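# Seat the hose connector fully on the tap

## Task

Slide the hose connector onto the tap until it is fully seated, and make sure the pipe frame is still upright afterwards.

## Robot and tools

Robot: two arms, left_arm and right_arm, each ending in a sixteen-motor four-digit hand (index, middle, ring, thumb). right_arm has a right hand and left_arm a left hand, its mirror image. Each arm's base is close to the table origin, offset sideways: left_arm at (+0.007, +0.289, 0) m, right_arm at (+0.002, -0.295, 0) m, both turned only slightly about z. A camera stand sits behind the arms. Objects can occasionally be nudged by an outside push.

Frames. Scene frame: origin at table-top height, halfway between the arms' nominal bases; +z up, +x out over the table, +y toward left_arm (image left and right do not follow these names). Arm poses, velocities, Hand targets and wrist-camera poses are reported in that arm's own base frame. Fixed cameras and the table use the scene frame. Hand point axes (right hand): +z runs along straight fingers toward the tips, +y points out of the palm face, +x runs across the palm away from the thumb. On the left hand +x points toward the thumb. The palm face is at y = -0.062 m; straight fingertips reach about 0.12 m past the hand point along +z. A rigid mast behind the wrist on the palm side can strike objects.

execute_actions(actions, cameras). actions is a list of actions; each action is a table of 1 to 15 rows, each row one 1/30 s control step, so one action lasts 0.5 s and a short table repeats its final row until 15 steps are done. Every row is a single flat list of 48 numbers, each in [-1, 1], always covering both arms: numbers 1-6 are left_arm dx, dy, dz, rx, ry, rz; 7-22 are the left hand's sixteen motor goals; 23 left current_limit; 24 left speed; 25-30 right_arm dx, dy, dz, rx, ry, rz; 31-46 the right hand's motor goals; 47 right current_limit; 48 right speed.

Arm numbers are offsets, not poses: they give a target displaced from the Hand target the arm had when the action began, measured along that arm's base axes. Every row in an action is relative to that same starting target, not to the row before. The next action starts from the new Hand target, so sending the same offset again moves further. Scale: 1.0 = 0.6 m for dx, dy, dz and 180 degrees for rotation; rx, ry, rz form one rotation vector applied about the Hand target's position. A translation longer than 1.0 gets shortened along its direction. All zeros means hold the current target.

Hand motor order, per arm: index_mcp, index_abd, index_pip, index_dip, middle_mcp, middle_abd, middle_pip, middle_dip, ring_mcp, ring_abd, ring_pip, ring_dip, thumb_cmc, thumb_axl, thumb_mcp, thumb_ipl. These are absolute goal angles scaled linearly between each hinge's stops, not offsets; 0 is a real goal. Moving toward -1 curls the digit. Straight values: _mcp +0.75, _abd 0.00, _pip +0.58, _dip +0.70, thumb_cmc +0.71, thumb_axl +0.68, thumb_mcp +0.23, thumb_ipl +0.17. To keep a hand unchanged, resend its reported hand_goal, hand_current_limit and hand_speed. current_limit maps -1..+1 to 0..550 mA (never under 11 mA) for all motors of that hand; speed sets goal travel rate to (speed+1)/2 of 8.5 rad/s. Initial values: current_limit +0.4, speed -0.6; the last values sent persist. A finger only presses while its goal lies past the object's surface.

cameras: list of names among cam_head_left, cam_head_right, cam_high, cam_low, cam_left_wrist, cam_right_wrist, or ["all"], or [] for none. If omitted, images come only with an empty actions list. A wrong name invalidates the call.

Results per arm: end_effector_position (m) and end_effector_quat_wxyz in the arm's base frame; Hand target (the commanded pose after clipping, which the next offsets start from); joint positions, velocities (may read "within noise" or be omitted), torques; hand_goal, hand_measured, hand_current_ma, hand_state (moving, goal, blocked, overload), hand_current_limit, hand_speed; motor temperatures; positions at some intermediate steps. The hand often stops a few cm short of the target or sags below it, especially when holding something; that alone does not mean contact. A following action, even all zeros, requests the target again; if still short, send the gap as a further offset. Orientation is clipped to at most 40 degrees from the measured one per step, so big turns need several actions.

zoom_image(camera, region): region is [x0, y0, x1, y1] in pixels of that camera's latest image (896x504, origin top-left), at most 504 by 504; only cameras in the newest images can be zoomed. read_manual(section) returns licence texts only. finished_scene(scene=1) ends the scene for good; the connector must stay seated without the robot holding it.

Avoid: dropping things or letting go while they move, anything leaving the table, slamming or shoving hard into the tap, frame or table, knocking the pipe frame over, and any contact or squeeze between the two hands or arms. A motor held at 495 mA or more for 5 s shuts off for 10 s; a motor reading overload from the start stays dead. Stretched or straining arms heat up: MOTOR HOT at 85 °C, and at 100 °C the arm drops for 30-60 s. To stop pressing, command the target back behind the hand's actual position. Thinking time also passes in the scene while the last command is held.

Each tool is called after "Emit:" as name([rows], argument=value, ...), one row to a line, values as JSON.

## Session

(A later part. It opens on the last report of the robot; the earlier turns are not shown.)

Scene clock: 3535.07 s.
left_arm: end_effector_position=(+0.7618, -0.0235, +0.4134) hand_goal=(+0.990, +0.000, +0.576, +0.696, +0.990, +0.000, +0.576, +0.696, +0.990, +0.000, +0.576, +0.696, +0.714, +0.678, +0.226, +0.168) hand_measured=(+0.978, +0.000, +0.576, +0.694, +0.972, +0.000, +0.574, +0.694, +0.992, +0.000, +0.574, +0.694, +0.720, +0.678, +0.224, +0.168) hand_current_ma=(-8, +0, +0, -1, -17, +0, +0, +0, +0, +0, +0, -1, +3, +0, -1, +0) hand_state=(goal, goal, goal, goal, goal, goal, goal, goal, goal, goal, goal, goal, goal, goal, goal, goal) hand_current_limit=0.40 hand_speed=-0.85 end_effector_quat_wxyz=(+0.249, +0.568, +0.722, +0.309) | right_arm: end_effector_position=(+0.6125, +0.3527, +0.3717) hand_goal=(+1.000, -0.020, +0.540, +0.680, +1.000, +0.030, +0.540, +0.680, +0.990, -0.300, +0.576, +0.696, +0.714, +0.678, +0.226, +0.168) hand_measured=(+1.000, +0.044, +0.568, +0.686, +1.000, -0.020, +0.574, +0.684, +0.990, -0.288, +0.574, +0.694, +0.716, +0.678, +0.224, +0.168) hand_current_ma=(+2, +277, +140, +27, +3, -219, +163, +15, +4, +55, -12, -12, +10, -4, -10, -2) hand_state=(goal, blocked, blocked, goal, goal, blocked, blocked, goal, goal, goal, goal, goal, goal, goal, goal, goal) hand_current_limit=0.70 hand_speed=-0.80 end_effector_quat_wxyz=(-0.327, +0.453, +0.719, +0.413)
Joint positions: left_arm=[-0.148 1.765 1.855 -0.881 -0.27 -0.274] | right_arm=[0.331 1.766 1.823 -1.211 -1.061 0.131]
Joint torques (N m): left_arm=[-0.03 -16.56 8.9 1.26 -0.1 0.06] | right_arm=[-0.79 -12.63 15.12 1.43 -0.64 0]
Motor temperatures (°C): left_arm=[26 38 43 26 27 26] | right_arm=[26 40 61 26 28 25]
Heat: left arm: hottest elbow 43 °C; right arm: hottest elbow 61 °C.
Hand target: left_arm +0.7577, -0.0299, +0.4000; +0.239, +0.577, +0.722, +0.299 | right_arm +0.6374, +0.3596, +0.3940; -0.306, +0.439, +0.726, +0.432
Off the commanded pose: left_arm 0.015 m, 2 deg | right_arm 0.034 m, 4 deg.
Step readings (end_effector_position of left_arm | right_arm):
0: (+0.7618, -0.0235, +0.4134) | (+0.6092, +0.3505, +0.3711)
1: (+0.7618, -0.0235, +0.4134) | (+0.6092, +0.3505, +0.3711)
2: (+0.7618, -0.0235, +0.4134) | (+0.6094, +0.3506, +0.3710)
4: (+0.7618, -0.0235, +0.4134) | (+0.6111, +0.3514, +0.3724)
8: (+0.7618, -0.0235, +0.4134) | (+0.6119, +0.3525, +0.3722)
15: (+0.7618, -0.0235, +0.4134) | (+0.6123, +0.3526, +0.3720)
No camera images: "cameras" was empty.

Emit:
execute_actions([
  [[0,0,0,0,0,0,0.99,0,0.576,0.696,0.99,0,0.576,0.696,0.99,0,0.576,0.696,0.714,0.678,0.226,0.168,0.4,-0.85,0.0135,0.004,0.0055,0,0,0,1.0,-0.02,0.53,0.68,1.0,0.03,0.53,0.68,0.99,-0.3,0.576,0.696,0.714,0.678,0.226,0.168,0.7,-0.8]],
], cameras=["cam_right_wrist","cam_high","cam_head_left"])

Emit:
zoom_image(camera="cam_right_wrist", region=[280, 20, 520, 236])

Emit:
zoom_image(camera="cam_high", region=[340, 130, 480, 290])

Scene clock: 3543.13 s.
left_arm: end_effector_position=(+0.7624, -0.0219, +0.4144) hand_goal=(+0.990, +0.000, +0.576, +0.696, +0.990, +0.000, +0.576, +0.696, +0.990, +0.000, +0.576, +0.696, +0.714, +0.678, +0.226, +0.168) hand_measured=(+0.978, +0.000, +0.576, +0.694, +0.972, +0.000, +0.574, +0.694, +0.992, +0.000, +0.574, +0.694, +0.720, +0.678, +0.224, +0.168) hand_current_ma=(-8, +0, +0, -1, -17, +0, +0, +0, +0, +0, +0, -1, +3, +0, -1, +0) hand_state=(goal, goal, goal, goal, goal, goal, goal, goal, goal, goal, goal, goal, goal, goal, goal, goal) hand_current_limit=0.40 hand_speed=-0.85 end_effector_quat_wxyz=(+0.250, +0.566, +0.722, +0.310) | right_arm: end_effector_position=(+0.6156, +0.3546, +0.3708) hand_goal=(+1.000, -0.020, +0.530, +0.680, +1.000, +0.030, +0.530, +0.680, +0.990, -0.300, +0.576, +0.696, +0.714, +0.678, +0.226, +0.168) hand_measured=(+1.000, +0.044, +0.556, +0.684, +1.000, -0.020, +0.574, +0.682, +0.990, -0.288, +0.574, +0.694, +0.716, +0.678, +0.224, +0.168) hand_current_ma=(+2, +277, +131, +24, +4, -219, +213, +15, +4, +55, -12, -12, +10, -4, -10, -2) hand_state=(goal, blocked, blocked, goal, goal, blocked, blocked, goal, goal, goal, goal, goal, goal, goal, goal, goal) hand_current_limit=0.70 hand_speed=-0.80 end_effector_quat_wxyz=(-0.333, +0.458, +0.717, +0.406)
Joint positions: left_arm=[-0.146 1.765 1.855 -0.876 -0.27 -0.274] | right_arm=[0.332 1.785 1.855 -1.242 -1.063 0.133]
Joint torques (N m): left_arm=[-0.03 -16.91 8.92 1.09 -0.1 0.06] | right_arm=[-1.03 -13.04 15.73 1.89 -0.61 -0.04]
Motor temperatures (°C): left_arm=[26 38 43 26 27 26] | right_arm=[26 40 65 26 28 25]
Heat: left arm: hottest elbow 43 °C; right arm: hottest elbow 65 °C.
Hand target: left_arm +0.7576, -0.0299, +0.4003; +0.239, +0.577, +0.722, +0.300 | right_arm +0.6454, +0.3619, +0.3973; -0.306, +0.439, +0.726, +0.432
Off the commanded pose: left_arm 0.017 m, 2 deg | right_arm 0.041 m, 5 deg.
Step readings (end_effector_position of left_arm | right_arm):
0: (+0.7618, -0.0235, +0.4134) | (+0.6125, +0.3527, +0.3717)
1: (+0.7618, -0.0235, +0.4134) | (+0.6125, +0.3527, +0.3717)
2: (+0.7618, -0.0235, +0.4134) | (+0.6126, +0.3527, +0.3719)
4: (+0.7619, -0.0235, +0.4135) | (+0.6131, +0.3535, +0.3719)
8: (+0.7622, -0.0227, +0.4141) | (+0.6146, +0.3543, +0.3712)
15: (+0.7624, -0.0219, +0.4144) | (+0.6156, +0.3546, +0.3708)
camera_calibration:
cam_right_wrist: T_world_to_cam=[[0.871823, -0.172263, -0.458531, -0.278303], [-0.270989, -0.949434, -0.158555, 0.514832], [-0.408032, 0.262488, -0.87442, 0.610765], [0, 0, 0, 1]] pos_world=[0.631356, 0.280539, 0.488084]
Images, in order (width x height): cam_head_left 896x504, cam_high 896x504, cam_right_wrist 896x504.

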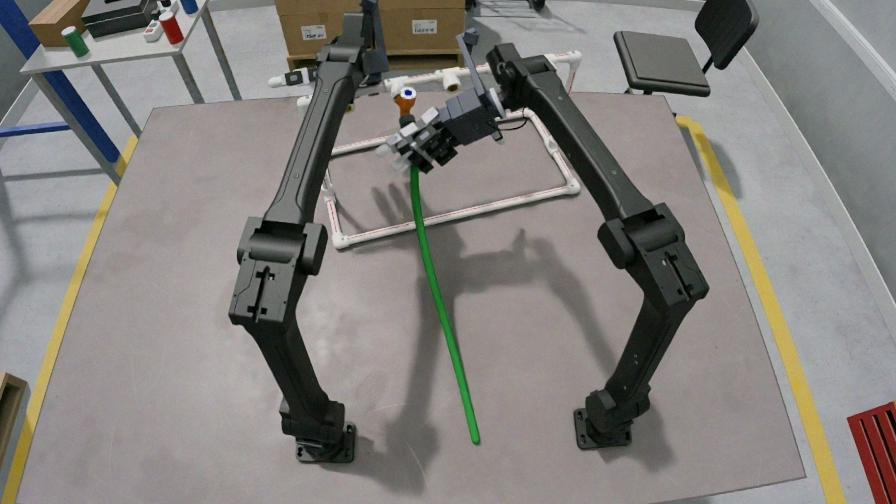

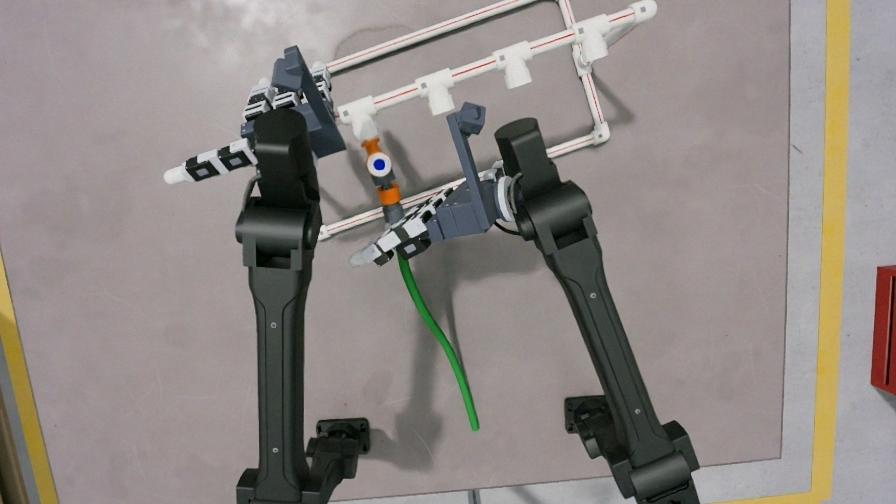

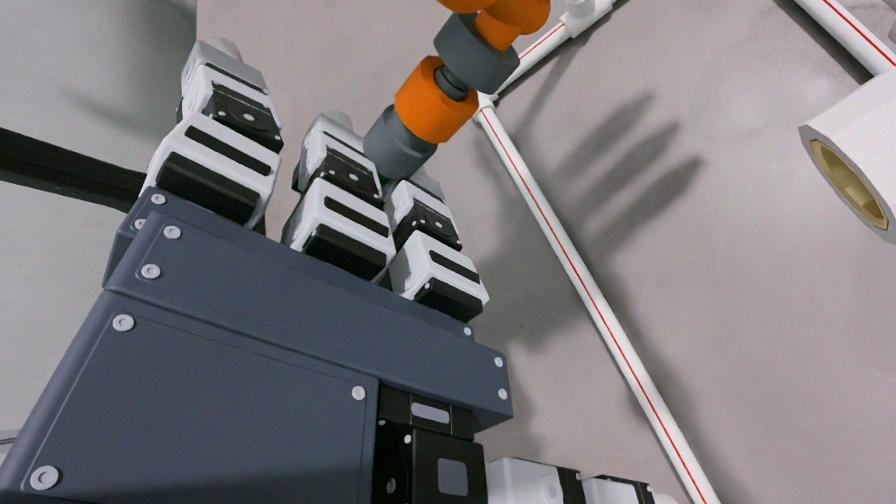

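Scaled by 2.100.

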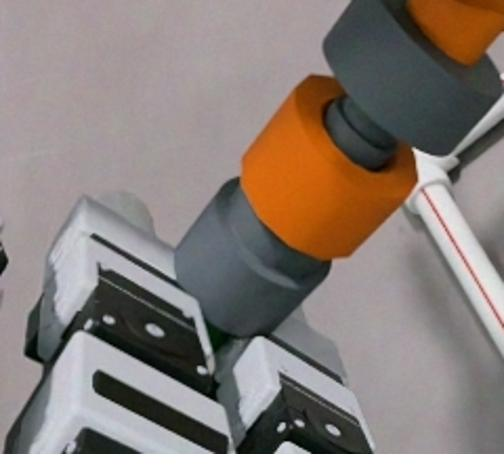

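Scaled by 3.150.

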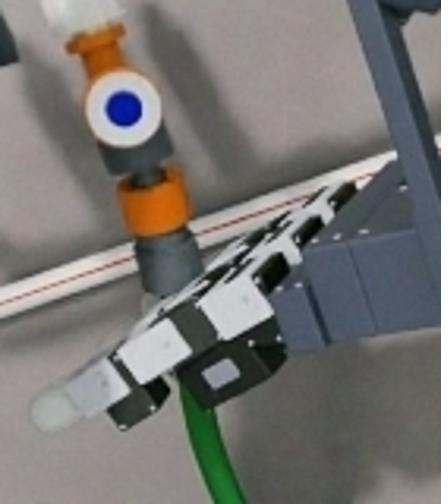

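Emit:
execute_actions([
  [[-0.02,-0.004,-0.02,0,0,0,0.99,0,0.576,0.696,0.99,0,0.576,0.696,0.99,0,0.576,0.696,0.714,0.678,0.226,0.168,0.4,-0.85,0.003,0.0,0.001,0,0,0,1.0,-0.02,0.52,0.68,1.0,0.03,0.52,0.68,0.99,-0.3,0.576,0.696,0.714,0.678,0.226,0.168,0.7,-0.8]],
], cameras=["cam_high"])

Emit:
zoom_image(camera="cam_high", region=[340, 130, 480, 290])

Scene clock: 3563.83 s.
left_arm: end_effector_position=(+0.7589, -0.0208, +0.4150) hand_goal=(+0.990, +0.000, +0.576, +0.696, +0.990, +0.000, +0.576, +0.696, +0.990, +0.000, +0.576, +0.696, +0.714, +0.678, +0.226, +0.168) hand_measured=(+0.984, +0.000, +0.576, +0.694, +0.974, +0.000, +0.574, +0.694, +0.992, +0.000, +0.574, +0.694, +0.720, +0.678, +0.224, +0.168) hand_current_ma=(-2, +0, +0, -1, -14, +0, +0, +0, +0, +0, +0, -1, +3, +0, -1, +0) hand_state=(goal, goal, goal, goal, goal, goal, goal, goal, goal, goal, goal, goal, goal, goal, goal, goal) hand_current_limit=0.40 hand_speed=-0.85 end_effector_quat_wxyz=(+0.263, +0.559, +0.718, +0.320) | right_arm: end_effector_position=(+0.6162, +0.3549, +0.3703) hand_goal=(+1.000, -0.020, +0.520, +0.680, +1.000, +0.030, +0.520, +0.680, +0.990, -0.300, +0.576, +0.696, +0.714, +0.678, +0.226, +0.168) hand_measured=(+1.000, +0.044, +0.552, +0.684, +1.000, -0.020, +0.574, +0.682, +0.990, -0.288, +0.574, +0.694, +0.716, +0.678, +0.224, +0.168) hand_current_ma=(+2, +277, +160, +24, +4, -219, +263, +15, +4, +55, -12, -12, +10, -4, -10, -2) hand_state=(goal, blocked, blocked, goal, goal, blocked, blocked, goal, goal, goal, goal, goal, goal, goal, goal, goal) hand_current_limit=0.70 hand_speed=-0.80 end_effector_quat_wxyz=(-0.335, +0.459, +0.717, +0.404)
Joint positions: left_arm=[-0.146 1.743 1.806 -0.815 -0.274 -0.274] | right_arm=[0.332 1.79 1.862 -1.252 -1.063 0.133]
Joint torques (N m): left_arm=[-0.56 -17.03 6.99 0.17 -0.13 0.02] | right_arm=[-1.03 -12.75 15.83 1.87 -0.63 -0.06]
Motor temperatures (°C): left_arm=[26 39 43 26 27 26] | right_arm=[26 40 65 26 28 25]
Heat: left arm: hottest elbow 43 °C; right arm: hottest elbow 65 °C.
Hand target: left_arm +0.7456, -0.0323, +0.3882; +0.239, +0.577, +0.722, +0.300 | right_arm +0.6472, +0.3619, +0.3979; -0.306, +0.439, +0.726, +0.432
Off the commanded pose: left_arm 0.032 m, 4 deg | right_arm 0.042 m, 5 deg.
Step readings (end_effector_position of left_arm | right_arm):
0: (+0.7624, -0.0219, +0.4144) | (+0.6156, +0.3546, +0.3709)
1: (+0.7624, -0.0219, +0.4142) | (+0.6156, +0.3546, +0.3709)
2: (+0.7626, -0.0218, +0.4128) | (+0.6157, +0.3547, +0.3706)
4: (+0.7609, -0.0214, +0.4129) | (+0.6158, +0.3547, +0.3705)
8: (+0.7594, -0.0209, +0.4144) | (+0.6162, +0.3548, +0.3706)
15: (+0.7589, -0.0208, +0.4148) | (+0.6163, +0.3549, +0.3704)
Images, in order (width x height): cam_high 896x504.

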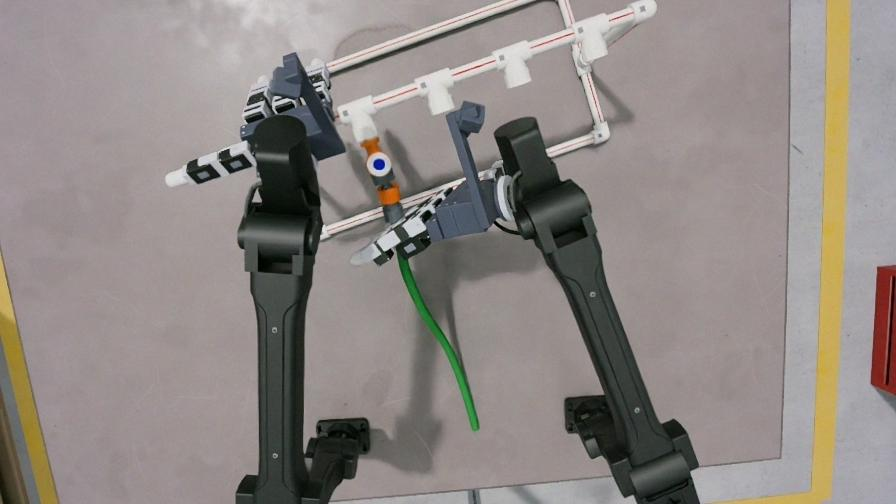

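Scaled by 3.150.

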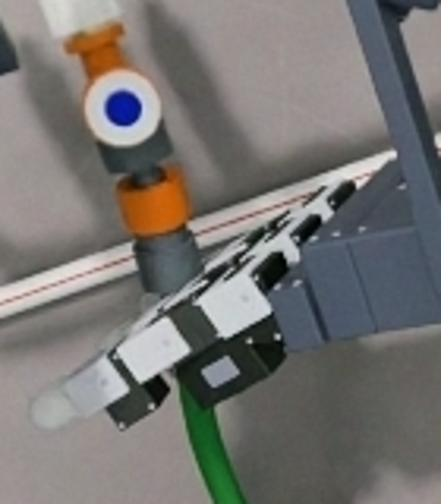

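Emit:
execute_actions(actions=[], cameras=["cam_left_wrist","cam_low","cam_head_left","cam_head_right","cam_high","cam_right_wrist"])

Emit:
zoom_image(camera="cam_low", region=[400, 120, 560, 250])

Emit:
zoom_image(camera="cam_head_left", region=[250, 30, 450, 170])

Emit:
zoom_image(camera="cam_high", region=[150, 30, 400, 230])

Scene clock: 3571.97 s.
left_arm: end_effector_position=(+0.7589, -0.0208, +0.4150) hand_goal=(+0.990, +0.000, +0.576, +0.696, +0.990, +0.000, +0.576, +0.696, +0.990, +0.000, +0.576, +0.696, +0.714, +0.678, +0.226, +0.168) hand_measured=(+0.984, +0.000, +0.576, +0.694, +0.974, +0.000, +0.574, +0.694, +0.992, +0.000, +0.574, +0.694, +0.720, +0.678, +0.224, +0.168) hand_current_ma=(-2, +0, +0, -1, -14, +0, +0, +0, +0, +0, +0, -1, +3, +0, -1, +0) hand_state=(goal, goal, goal, goal, goal, goal, goal, goal, goal, goal, goal, goal, goal, goal, goal, goal) hand_current_limit=0.40 hand_speed=-0.85 end_effector_quat_wxyz=(+0.263, +0.559, +0.718, +0.320) | right_arm: end_effector_position=(+0.6163, +0.3549, +0.3705) hand_goal=(+1.000, -0.020, +0.520, +0.680, +1.000, +0.030, +0.520, +0.680, +0.990, -0.300, +0.576, +0.696, +0.714, +0.678, +0.226, +0.168) hand_measured=(+1.000, +0.044, +0.552, +0.684, +1.000, -0.020, +0.574, +0.682, +0.990, -0.288, +0.574, +0.694, +0.716, +0.678, +0.224, +0.168) hand_current_ma=(+2, +277, +160, +24, +4, -219, +263, +15, +4, +55, -12, -12, +10, -4, -10, -2) hand_state=(goal, blocked, blocked, goal, goal, blocked, blocked, goal, goal, goal, goal, goal, goal, goal, goal, goal) hand_current_limit=0.70 hand_speed=-0.80 end_effector_quat_wxyz=(-0.335, +0.459, +0.717, +0.404)
Joint positions: left_arm=[-0.146 1.743 1.806 -0.815 -0.274 -0.274] | right_arm=[0.332 1.79 1.863 -1.252 -1.063 0.133]
Joint velocities: within noise
Joint torques (N m): left_arm=[-0.79 -17.03 6.89 0.31 -0.13 0.01] | right_arm=[-1.08 -12.69 15.82 1.87 -0.63 -0.06]
Motor temperatures (°C): left_arm=[26 40 43 26 27 26] | right_arm=[26 40 70 26 28 25]
Heat: left arm: hottest elbow 43 °C; right arm: hottest elbow 70 °C.
Hand target: left_arm +0.7456, -0.0323, +0.3882; +0.239, +0.577, +0.722, +0.300 | right_arm +0.6473, +0.3619, +0.3981; -0.306, +0.439, +0.726, +0.433
Off the commanded pose: left_arm 0.032 m, 4 deg | right_arm 0.042 m, 5 deg.
camera_calibration:
cam_left_wrist: T_world_to_cam=[[-0.222624, -0.87575, -0.428369, 0.293081], [-0.972544, 0.230058, 0.0351055, 0.684434], [0.0678059, 0.424423, -0.902922, 0.460442], [0, 0, 0, 1]] pos_world=[0.699668, -0.0962158, 0.517263]
cam_right_wrist: T_world_to_cam=[[0.869318, -0.173136, -0.462936, -0.275424], [-0.271872, -0.949713, -0.155342, 0.514713], [-0.412761, 0.260901, -0.872674, 0.613656], [0, 0, 0, 1]] pos_world=[0.63266, 0.28104, 0.487974]

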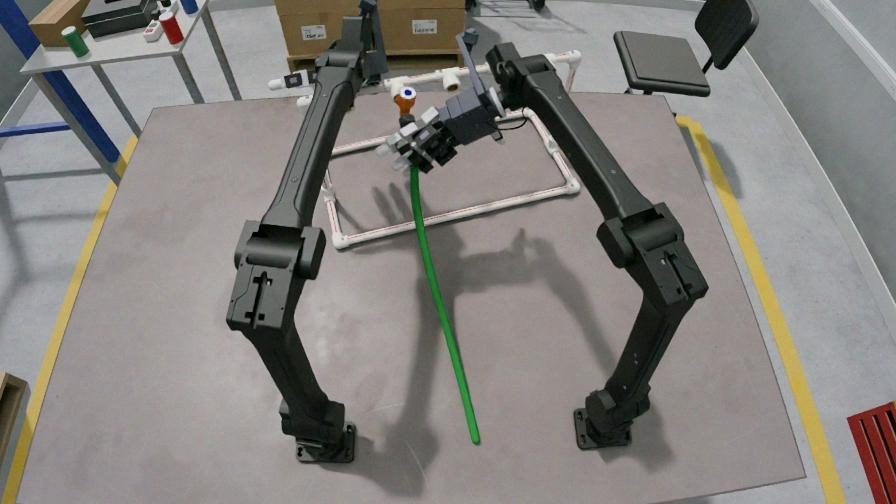

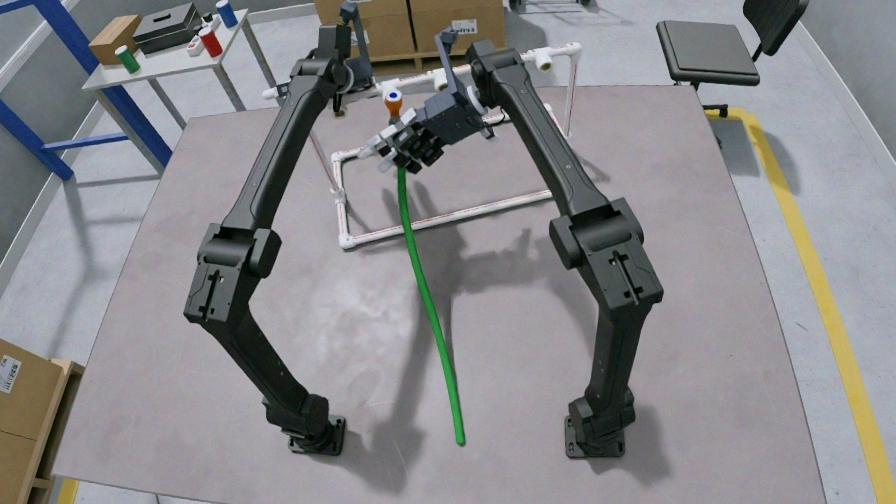

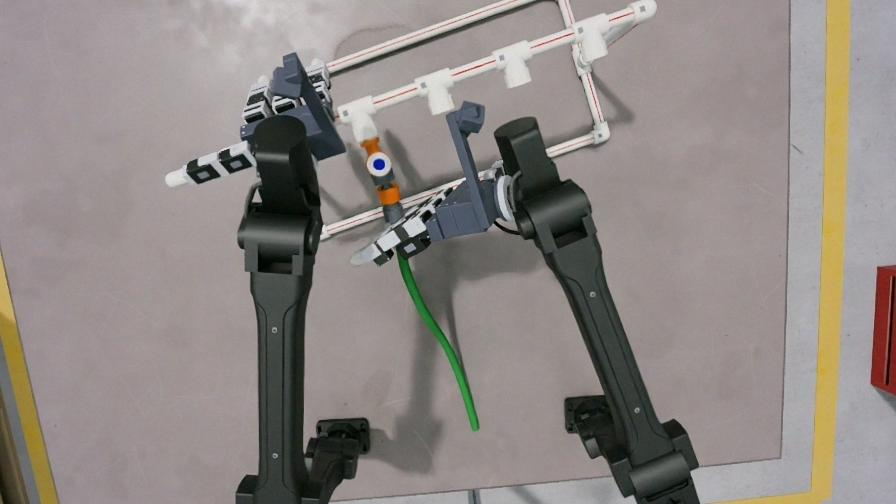

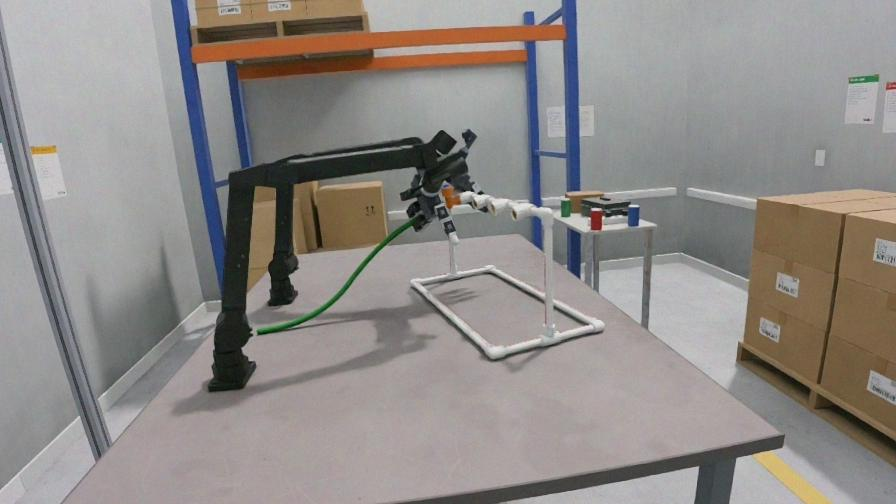

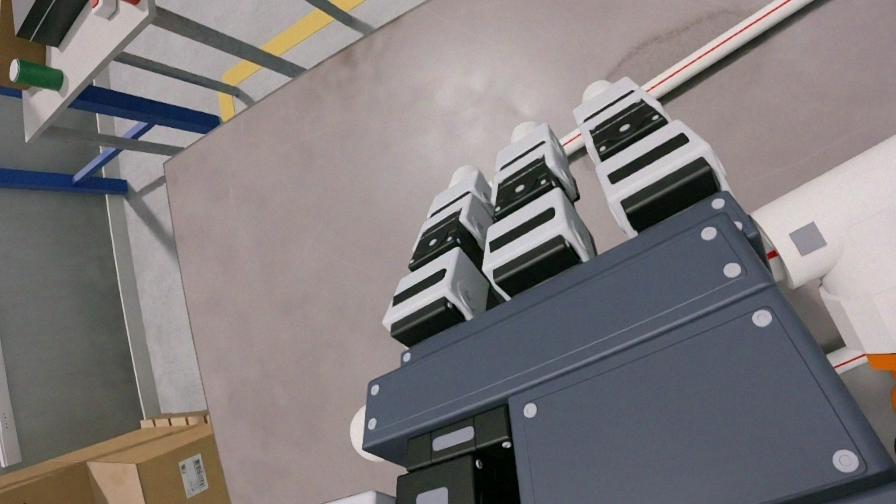

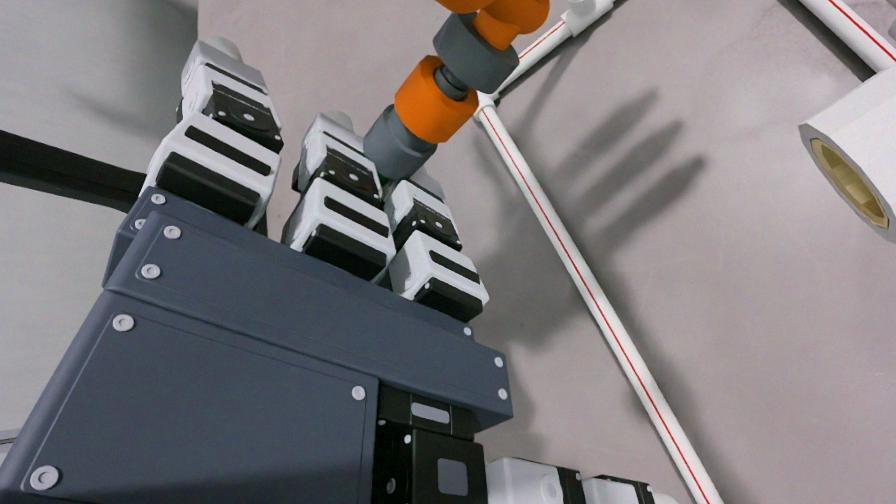

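Scaled by 3.150.

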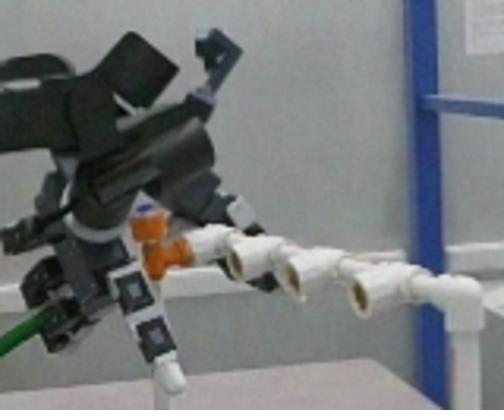

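Scaled by 2.520.

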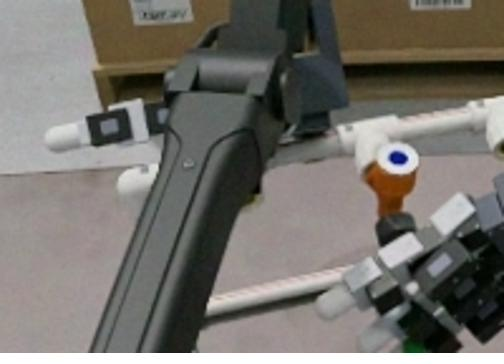

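Scaled by 2.016.

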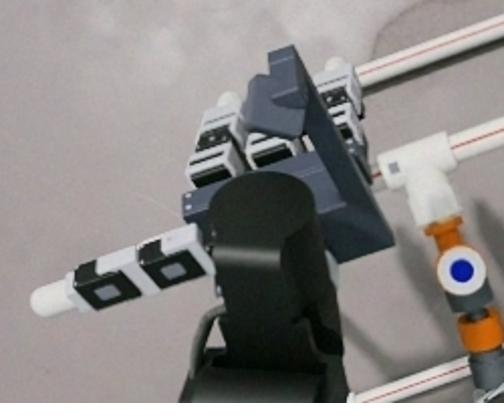

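Emit:
execute_actions([
  [[-0.02,-0.004,-0.02,0,0,0,0.99,0,0.576,0.696,0.99,0,0.576,0.696,0.99,0,0.576,0.696,0.714,0.678,0.226,0.168,0.4,-0.85,0.0135,0.0036,0.0054,0,0,0,1.0,-0.02,0.51,0.67,1.0,0.03,0.51,0.67,0.99,-0.3,0.576,0.696,0.714,0.678,0.226,0.168,0.7,-0.8]],
], cameras=["cam_high","cam_right_wrist"])

Emit:
zoom_image(camera="cam_high", region=[340, 130, 480, 290])

Emit:
zoom_image(camera="cam_right_wrist", region=[280, 20, 520, 236])

Scene clock: 3594.57 s.
left_arm: end_effector_position=(+0.7494, -0.0118, +0.4171) hand_goal=(+0.990, +0.000, +0.576, +0.696, +0.990, +0.000, +0.576, +0.696, +0.990, +0.000, +0.576, +0.696, +0.714, +0.678, +0.226, +0.168) hand_measured=(+0.988, +0.000, +0.576, +0.694, +0.970, +0.000, +0.574, +0.694, +0.992, +0.000, +0.574, +0.694, +0.720, +0.678, +0.224, +0.168) hand_current_ma=(+0, +0, +0, -1, -20, +0, +0, +0, +0, +0, +0, -1, +3, +0, -1, +0) hand_state=(goal, goal, goal, goal, blocked, goal, goal, goal, goal, goal, goal, goal, goal, goal, goal, goal) hand_current_limit=0.40 hand_speed=-0.85 end_effector_quat_wxyz=(+0.269, +0.549, +0.718, +0.332) | right_arm: end_effector_position=(+0.6177, +0.3585, +0.3691) hand_goal=(+1.000, -0.020, +0.510, +0.670, +1.000, +0.030, +0.510, +0.670, +0.990, -0.300, +0.576, +0.696, +0.714, +0.678, +0.226, +0.168) hand_measured=(+1.000, +0.044, +0.546, +0.678, +1.002, -0.022, +0.574, +0.676, +0.990, -0.288, +0.574, +0.694, +0.716, +0.678, +0.224, +0.168) hand_current_ma=(+2, +282, +181, +42, +7, -228, +313, +33, +4, +55, -12, -12, +10, -4, -10, -2) hand_state=(goal, blocked, blocked, goal, goal, blocked, blocked, goal, goal, goal, goal, goal, goal, goal, goal, goal) hand_current_limit=0.70 hand_speed=-0.80 end_effector_quat_wxyz=(-0.342, +0.463, +0.715, +0.397)
Joint positions: left_arm=[-0.139 1.709 1.748 -0.762 -0.288 -0.274] | right_arm=[0.336 1.808 1.893 -1.284 -1.065 0.133]
Joint torques (N m): left_arm=[-1.61 -16.21 5.93 -0.17 0.14 -0.04] | right_arm=[-1.49 -12.69 16.44 2.32 -0.57 -0.09]
Motor temperatures (°C): left_arm=[26 42 42 26 27 26] | right_arm=[26 39 77 26 28 25]
Heat: left arm: hottest shoulder 42 °C; right arm: hottest elbow 77 °C.
Hand target: left_arm +0.7336, -0.0348, +0.3761; +0.239, +0.577, +0.722, +0.300 | right_arm +0.6554, +0.3640, +0.4011; -0.307, +0.439, +0.726, +0.432
Off the commanded pose: left_arm 0.050 m, 6 deg | right_arm 0.050 m, 7 deg.
Step readings (end_effector_position of left_arm | right_arm):
0: (+0.7589, -0.0208, +0.4150) | (+0.6163, +0.3549, +0.3705)
1: (+0.7588, -0.0207, +0.4150) | (+0.6163, +0.3549, +0.3705)
2: (+0.7585, -0.0206, +0.4149) | (+0.6165, +0.3550, +0.3704)
4: (+0.7564, -0.0200, +0.4160) | (+0.6167, +0.3556, +0.3703)
8: (+0.7517, -0.0151, +0.4169) | (+0.6168, +0.3576, +0.3694)
15: (+0.7495, -0.0118, +0.4172) | (+0.6176, +0.3584, +0.3694)
camera_calibration:
cam_right_wrist: T_world_to_cam=[[0.860304, -0.171446, -0.480087, -0.265421], [-0.270554, -0.95173, -0.14495, 0.514315], [-0.432062, 0.254591, -0.865163, 0.623477], [0, 0, 0, 1]] pos_world=[0.636874, 0.285253, 0.486534]
Images, in order (width x height): cam_high 896x504, cam_right_wrist 896x504.

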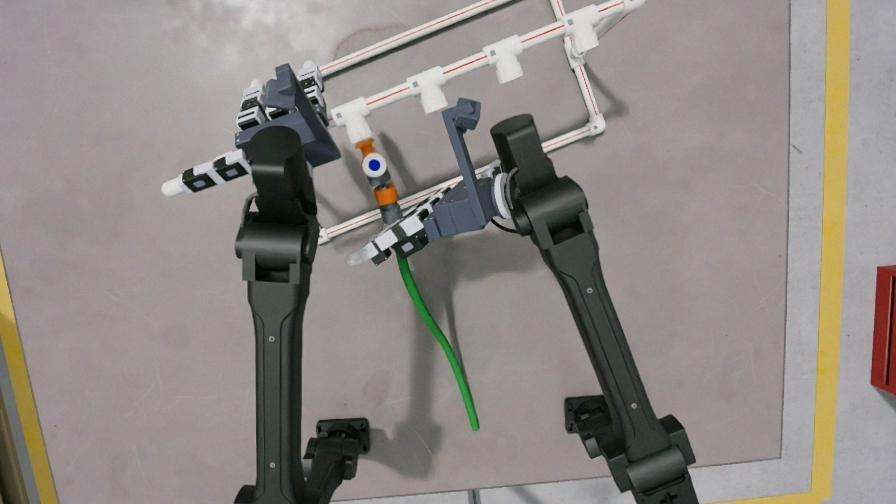

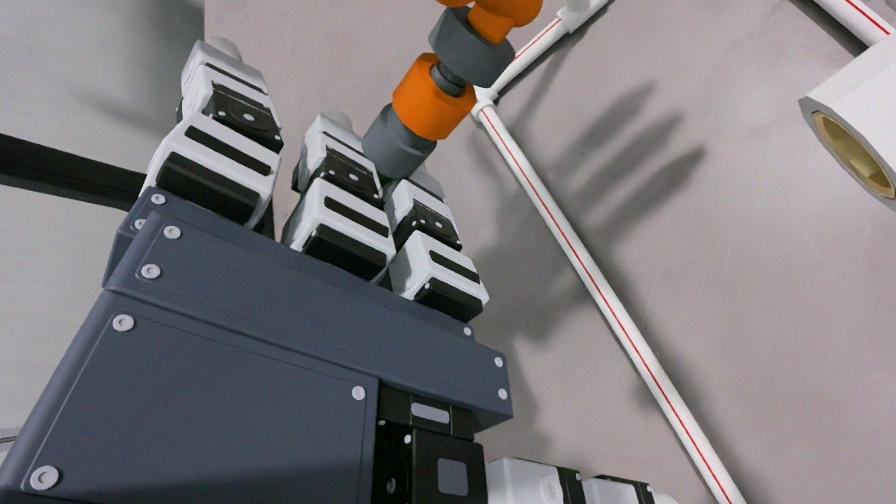

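Scaled by 3.150.

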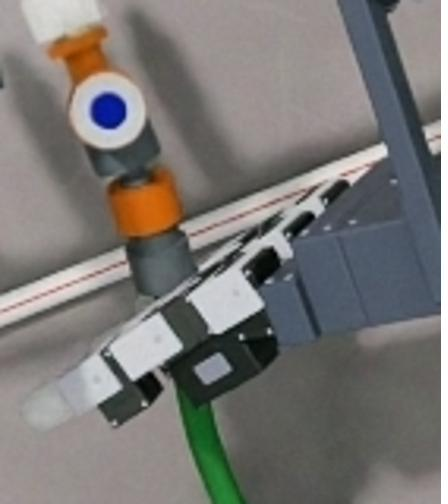

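Scaled by 2.100.

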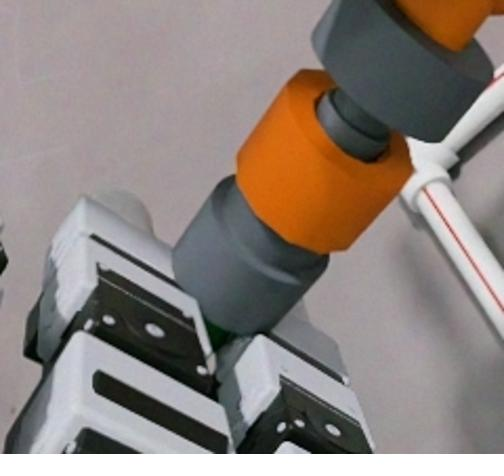

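Emit:
execute_actions(actions=[], cameras=["cam_low","cam_head_left","cam_head_right","cam_high"])

Emit:
zoom_image(camera="cam_low", region=[380, 150, 640, 380])

Emit:
zoom_image(camera="cam_high", region=[220, 0, 660, 260])

Scene clock: 3607.57 s.
left_arm: end_effector_position=(+0.7494, -0.0118, +0.4171) hand_goal=(+0.990, +0.000, +0.576, +0.696, +0.990, +0.000, +0.576, +0.696, +0.990, +0.000, +0.576, +0.696, +0.714, +0.678, +0.226, +0.168) hand_measured=(+0.988, +0.000, +0.576, +0.694, +0.970, +0.000, +0.574, +0.694, +0.992, +0.000, +0.574, +0.694, +0.720, +0.678, +0.224, +0.168) hand_current_ma=(+0, +0, +0, -1, -20, +0, +0, +0, +0, +0, +0, -1, +3, +0, -1, +0) hand_state=(goal, goal, goal, goal, blocked, goal, goal, goal, goal, goal, goal, goal, goal, goal, goal, goal) hand_current_limit=0.40 hand_speed=-0.85 end_effector_quat_wxyz=(+0.269, +0.549, +0.718, +0.332) | right_arm: end_effector_position=(+0.6178, +0.3585, +0.3693) hand_goal=(+1.000, -0.020, +0.510, +0.670, +1.000, +0.030, +0.510, +0.670, +0.990, -0.300, +0.576, +0.696, +0.714, +0.678, +0.226, +0.168) hand_measured=(+1.000, +0.044, +0.546, +0.678, +1.002, -0.022, +0.574, +0.676, +0.990, -0.288, +0.574, +0.694, +0.716, +0.678, +0.224, +0.168) hand_current_ma=(+2, +282, +181, +42, +7, -228, +313, +33, +4, +55, -12, -12, +10, -4, -10, -2) hand_state=(goal, blocked, blocked, goal, goal, blocked, blocked, goal, goal, goal, goal, goal, goal, goal, goal, goal) hand_current_limit=0.70 hand_speed=-0.80 end_effector_quat_wxyz=(-0.342, +0.463, +0.715, +0.397)
Joint positions: left_arm=[-0.139 1.709 1.748 -0.762 -0.288 -0.274] | right_arm=[0.336 1.808 1.893 -1.284 -1.065 0.133]
Joint velocities: within noise
Joint torques (N m): left_arm=[-1.55 -16.73 6.06 -0.25 0.17 -0.03] | right_arm=[-1.44 -12.69 16.47 2.32 -0.56 -0.08]
Motor temperatures (°C): left_arm=[26 41 41 26 27 26] | right_arm=[26 39 75 26 27 25]
Heat: left arm: hottest shoulder 41 °C; right arm: hottest elbow 75 °C.
Hand target: left_arm +0.7336, -0.0348, +0.3761; +0.239, +0.577, +0.722, +0.299 | right_arm +0.6554, +0.3640, +0.4013; -0.306, +0.439, +0.726, +0.433
Off the commanded pose: left_arm 0.050 m, 6 deg | right_arm 0.050 m, 6 deg.
Images, in order (width x height): cam_head_left 896x504, cam_head_right 896x504, cam_high 896x504, cam_low 896x504.

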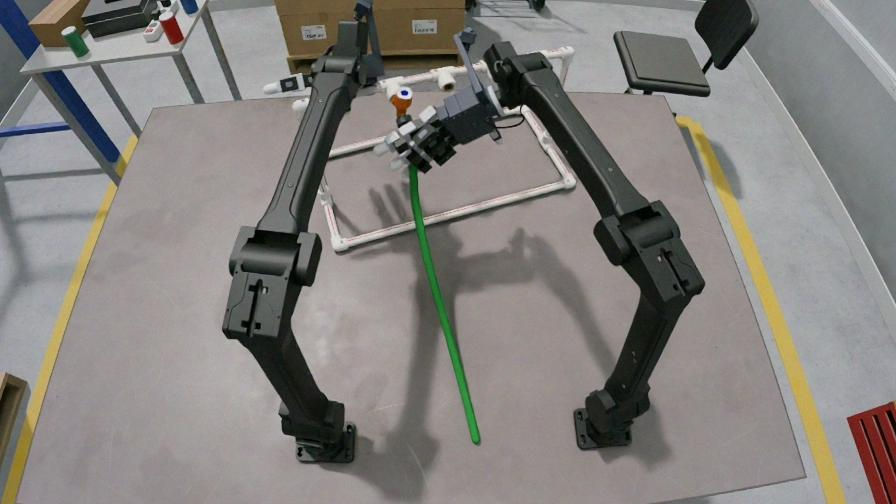

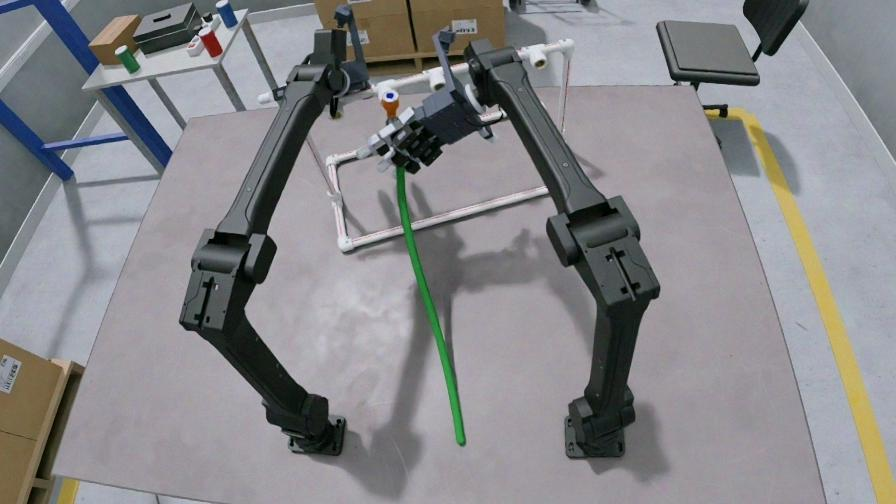

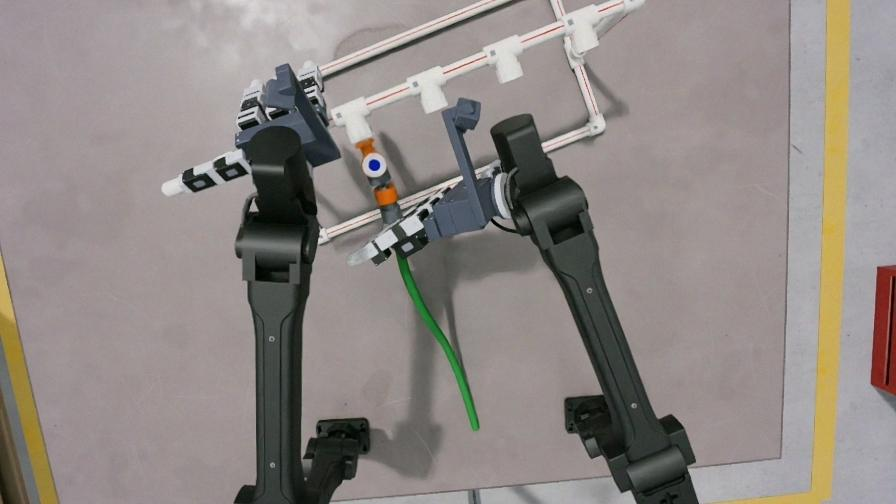

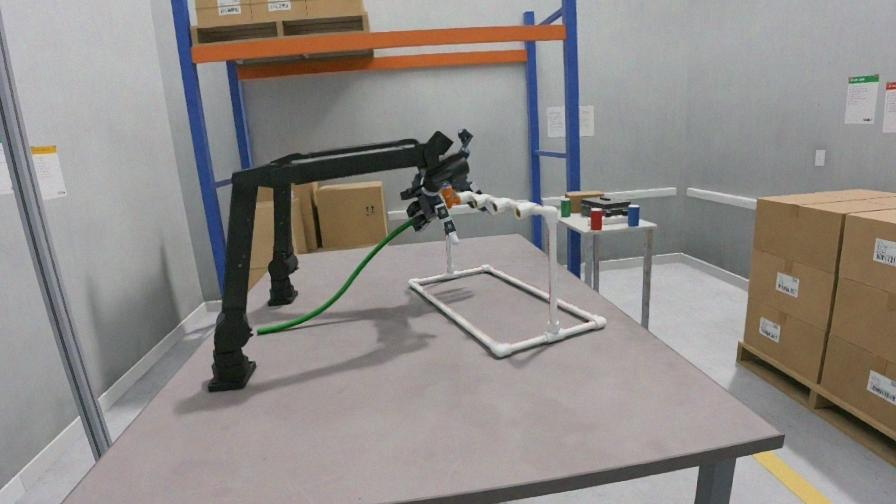

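Scaled by 1.938.

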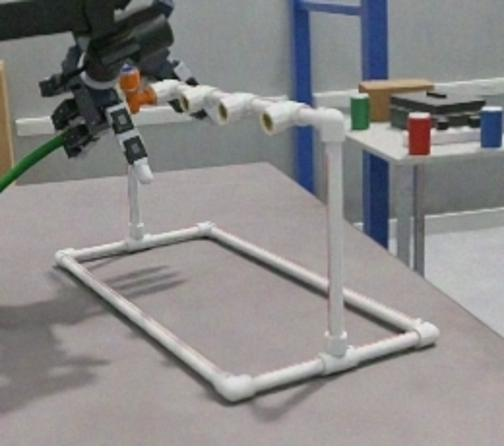

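Scaled by 1.145.

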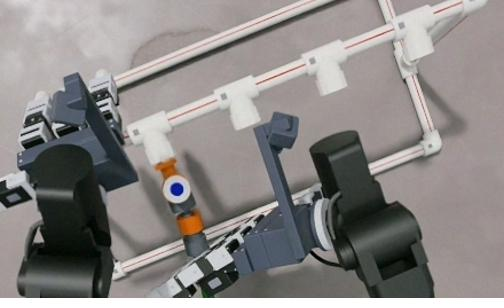

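Emit:
execute_actions(actions=[], cameras=["cam_right_wrist","cam_high"])

Emit:
zoom_image(camera="cam_right_wrist", region=[380, 0, 520, 140])

Emit:
zoom_image(camera="cam_high", region=[345, 130, 415, 230])

Scene clock: 3655.57 s.
left_arm: end_effector_position=(+0.7494, -0.0118, +0.4171) hand_goal=(+0.990, +0.000, +0.576, +0.696, +0.990, +0.000, +0.576, +0.696, +0.990, +0.000, +0.576, +0.696, +0.714, +0.678, +0.226, +0.168) hand_measured=(+0.988, +0.000, +0.576, +0.694, +0.970, +0.000, +0.574, +0.694, +0.992, +0.000, +0.574, +0.694, +0.720, +0.678, +0.224, +0.168) hand_current_ma=(+0, +0, +0, -1, -20, +0, +0, +0, +0, +0, +0, -1, +3, +0, -1, +0) hand_state=(goal, goal, goal, goal, blocked, goal, goal, goal, goal, goal, goal, goal, goal, goal, goal, goal) hand_current_limit=0.40 hand_speed=-0.85 end_effector_quat_wxyz=(+0.269, +0.549, +0.718, +0.332) | right_arm: end_effector_position=(+0.6178, +0.3585, +0.3693) hand_goal=(+1.000, -0.020, +0.510, +0.670, +1.000, +0.030, +0.510, +0.670, +0.990, -0.300, +0.576, +0.696, +0.714, +0.678, +0.226, +0.168) hand_measured=(+1.000, +0.044, +0.546, +0.678, +1.002, -0.022, +0.574, +0.676, +0.990, -0.288, +0.574, +0.694, +0.716, +0.678, +0.224, +0.168) hand_current_ma=(+2, +282, +181, +42, +7, -228, +313, +33, +4, +55, -12, -12, +10, -4, -10, -2) hand_state=(goal, blocked, blocked, goal, goal, blocked, blocked, goal, goal, goal, goal, goal, goal, goal, goal, goal) hand_current_limit=0.70 hand_speed=-0.80 end_effector_quat_wxyz=(-0.342, +0.463, +0.715, +0.397)
Joint positions: left_arm=[-0.139 1.709 1.748 -0.762 -0.288 -0.274] | right_arm=[0.336 1.808 1.893 -1.284 -1.065 0.133]
Joint velocities: within noise
Joint torques (N m): left_arm=[-1.79 -16.5 6.02 -0.25 0.18 -0.06] | right_arm=[-1.44 -12.63 16.49 2.3 -0.57 -0.09]
Motor temperatures (°C): left_arm=[26 40 39 26 27 26] | right_arm=[26 39 76 26 27 25]
Heat: left arm: hottest shoulder 40 °C; right arm: hottest elbow 76 °C.
Hand target: left_arm +0.7336, -0.0348, +0.3761; +0.239, +0.577, +0.722, +0.299 | right_arm +0.6554, +0.3640, +0.4013; -0.306, +0.439, +0.726, +0.433
Off the commanded pose: left_arm 0.050 m, 6 deg | right_arm 0.050 m, 6 deg.
camera_calibration:
cam_right_wrist: T_world_to_cam=[[0.860455, -0.171428, -0.479823, -0.265554], [-0.270542, -0.951705, -0.145136, 0.51442], [-0.431769, 0.254695, -0.865278, 0.62349], [0, 0, 0, 1]] pos_world=[0.636873, 0.285253, 0.486734]
Images, in order (width x height): cam_high 896x504, cam_right_wrist 896x504.

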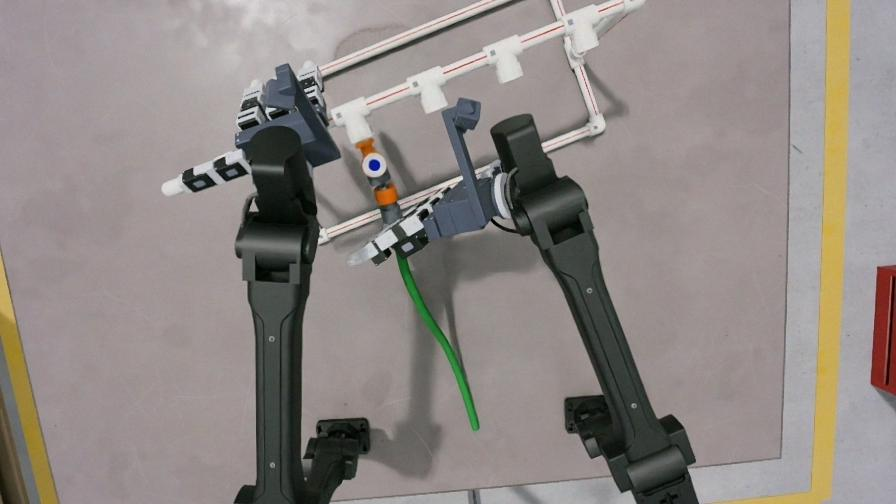

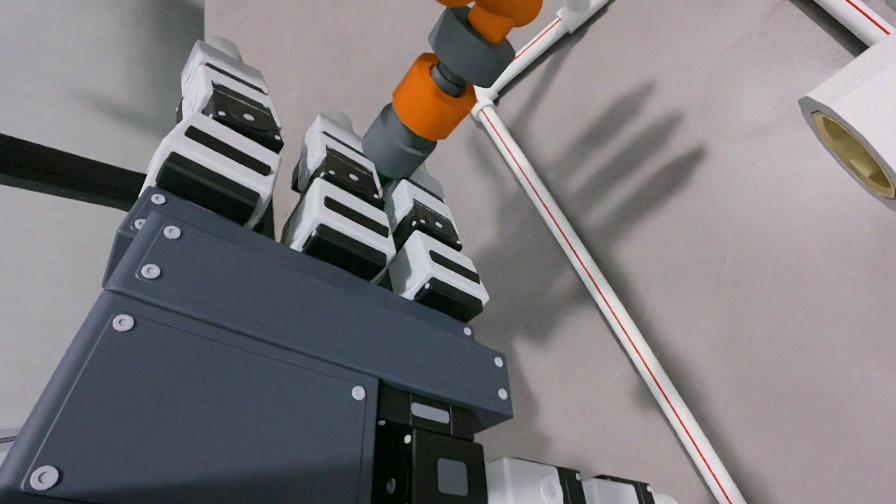

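Scaled by 3.600.

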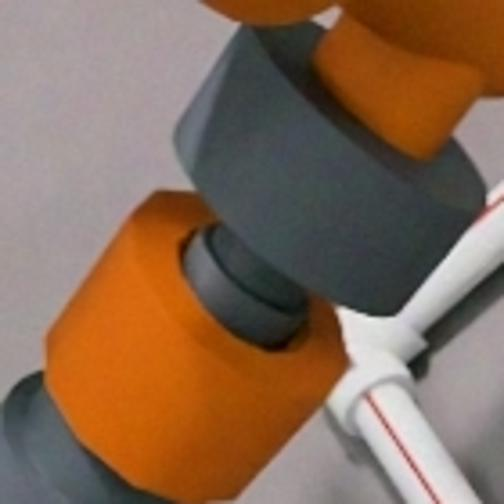

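Scaled by 5.040.

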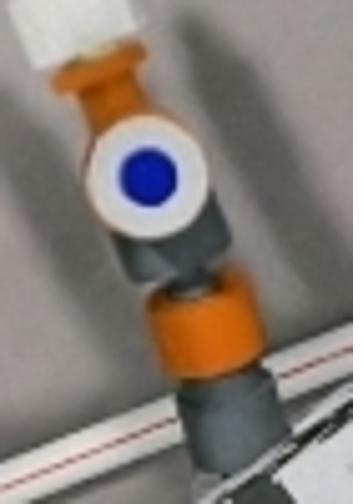

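Emit:
zoom_image(camera="cam_high", region=[355, 140, 415, 230])

Emit:
zoom_image(camera="cam_right_wrist", region=[340, 0, 560, 200])

Emit:
zoom_image(camera="cam_high", region=[300, 80, 460, 240])

Scaled by 5.600.

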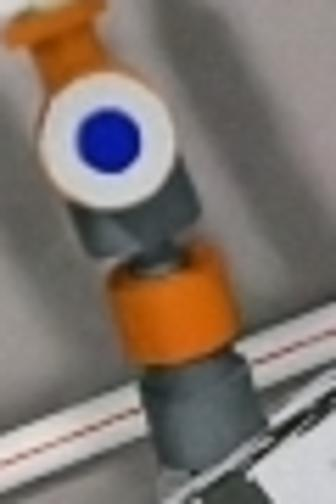

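Scaled by 2.291.

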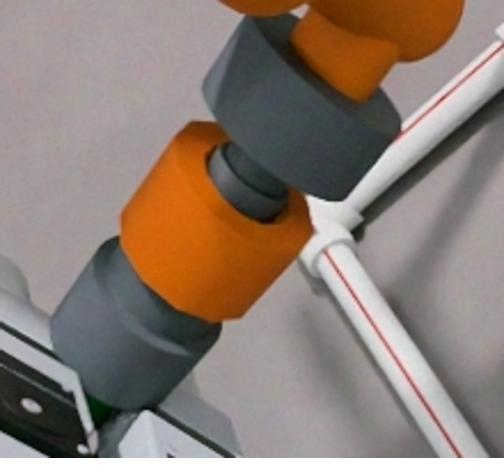

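Scaled by 3.150.

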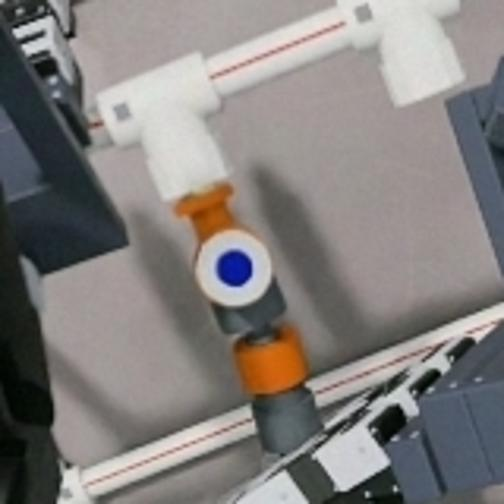

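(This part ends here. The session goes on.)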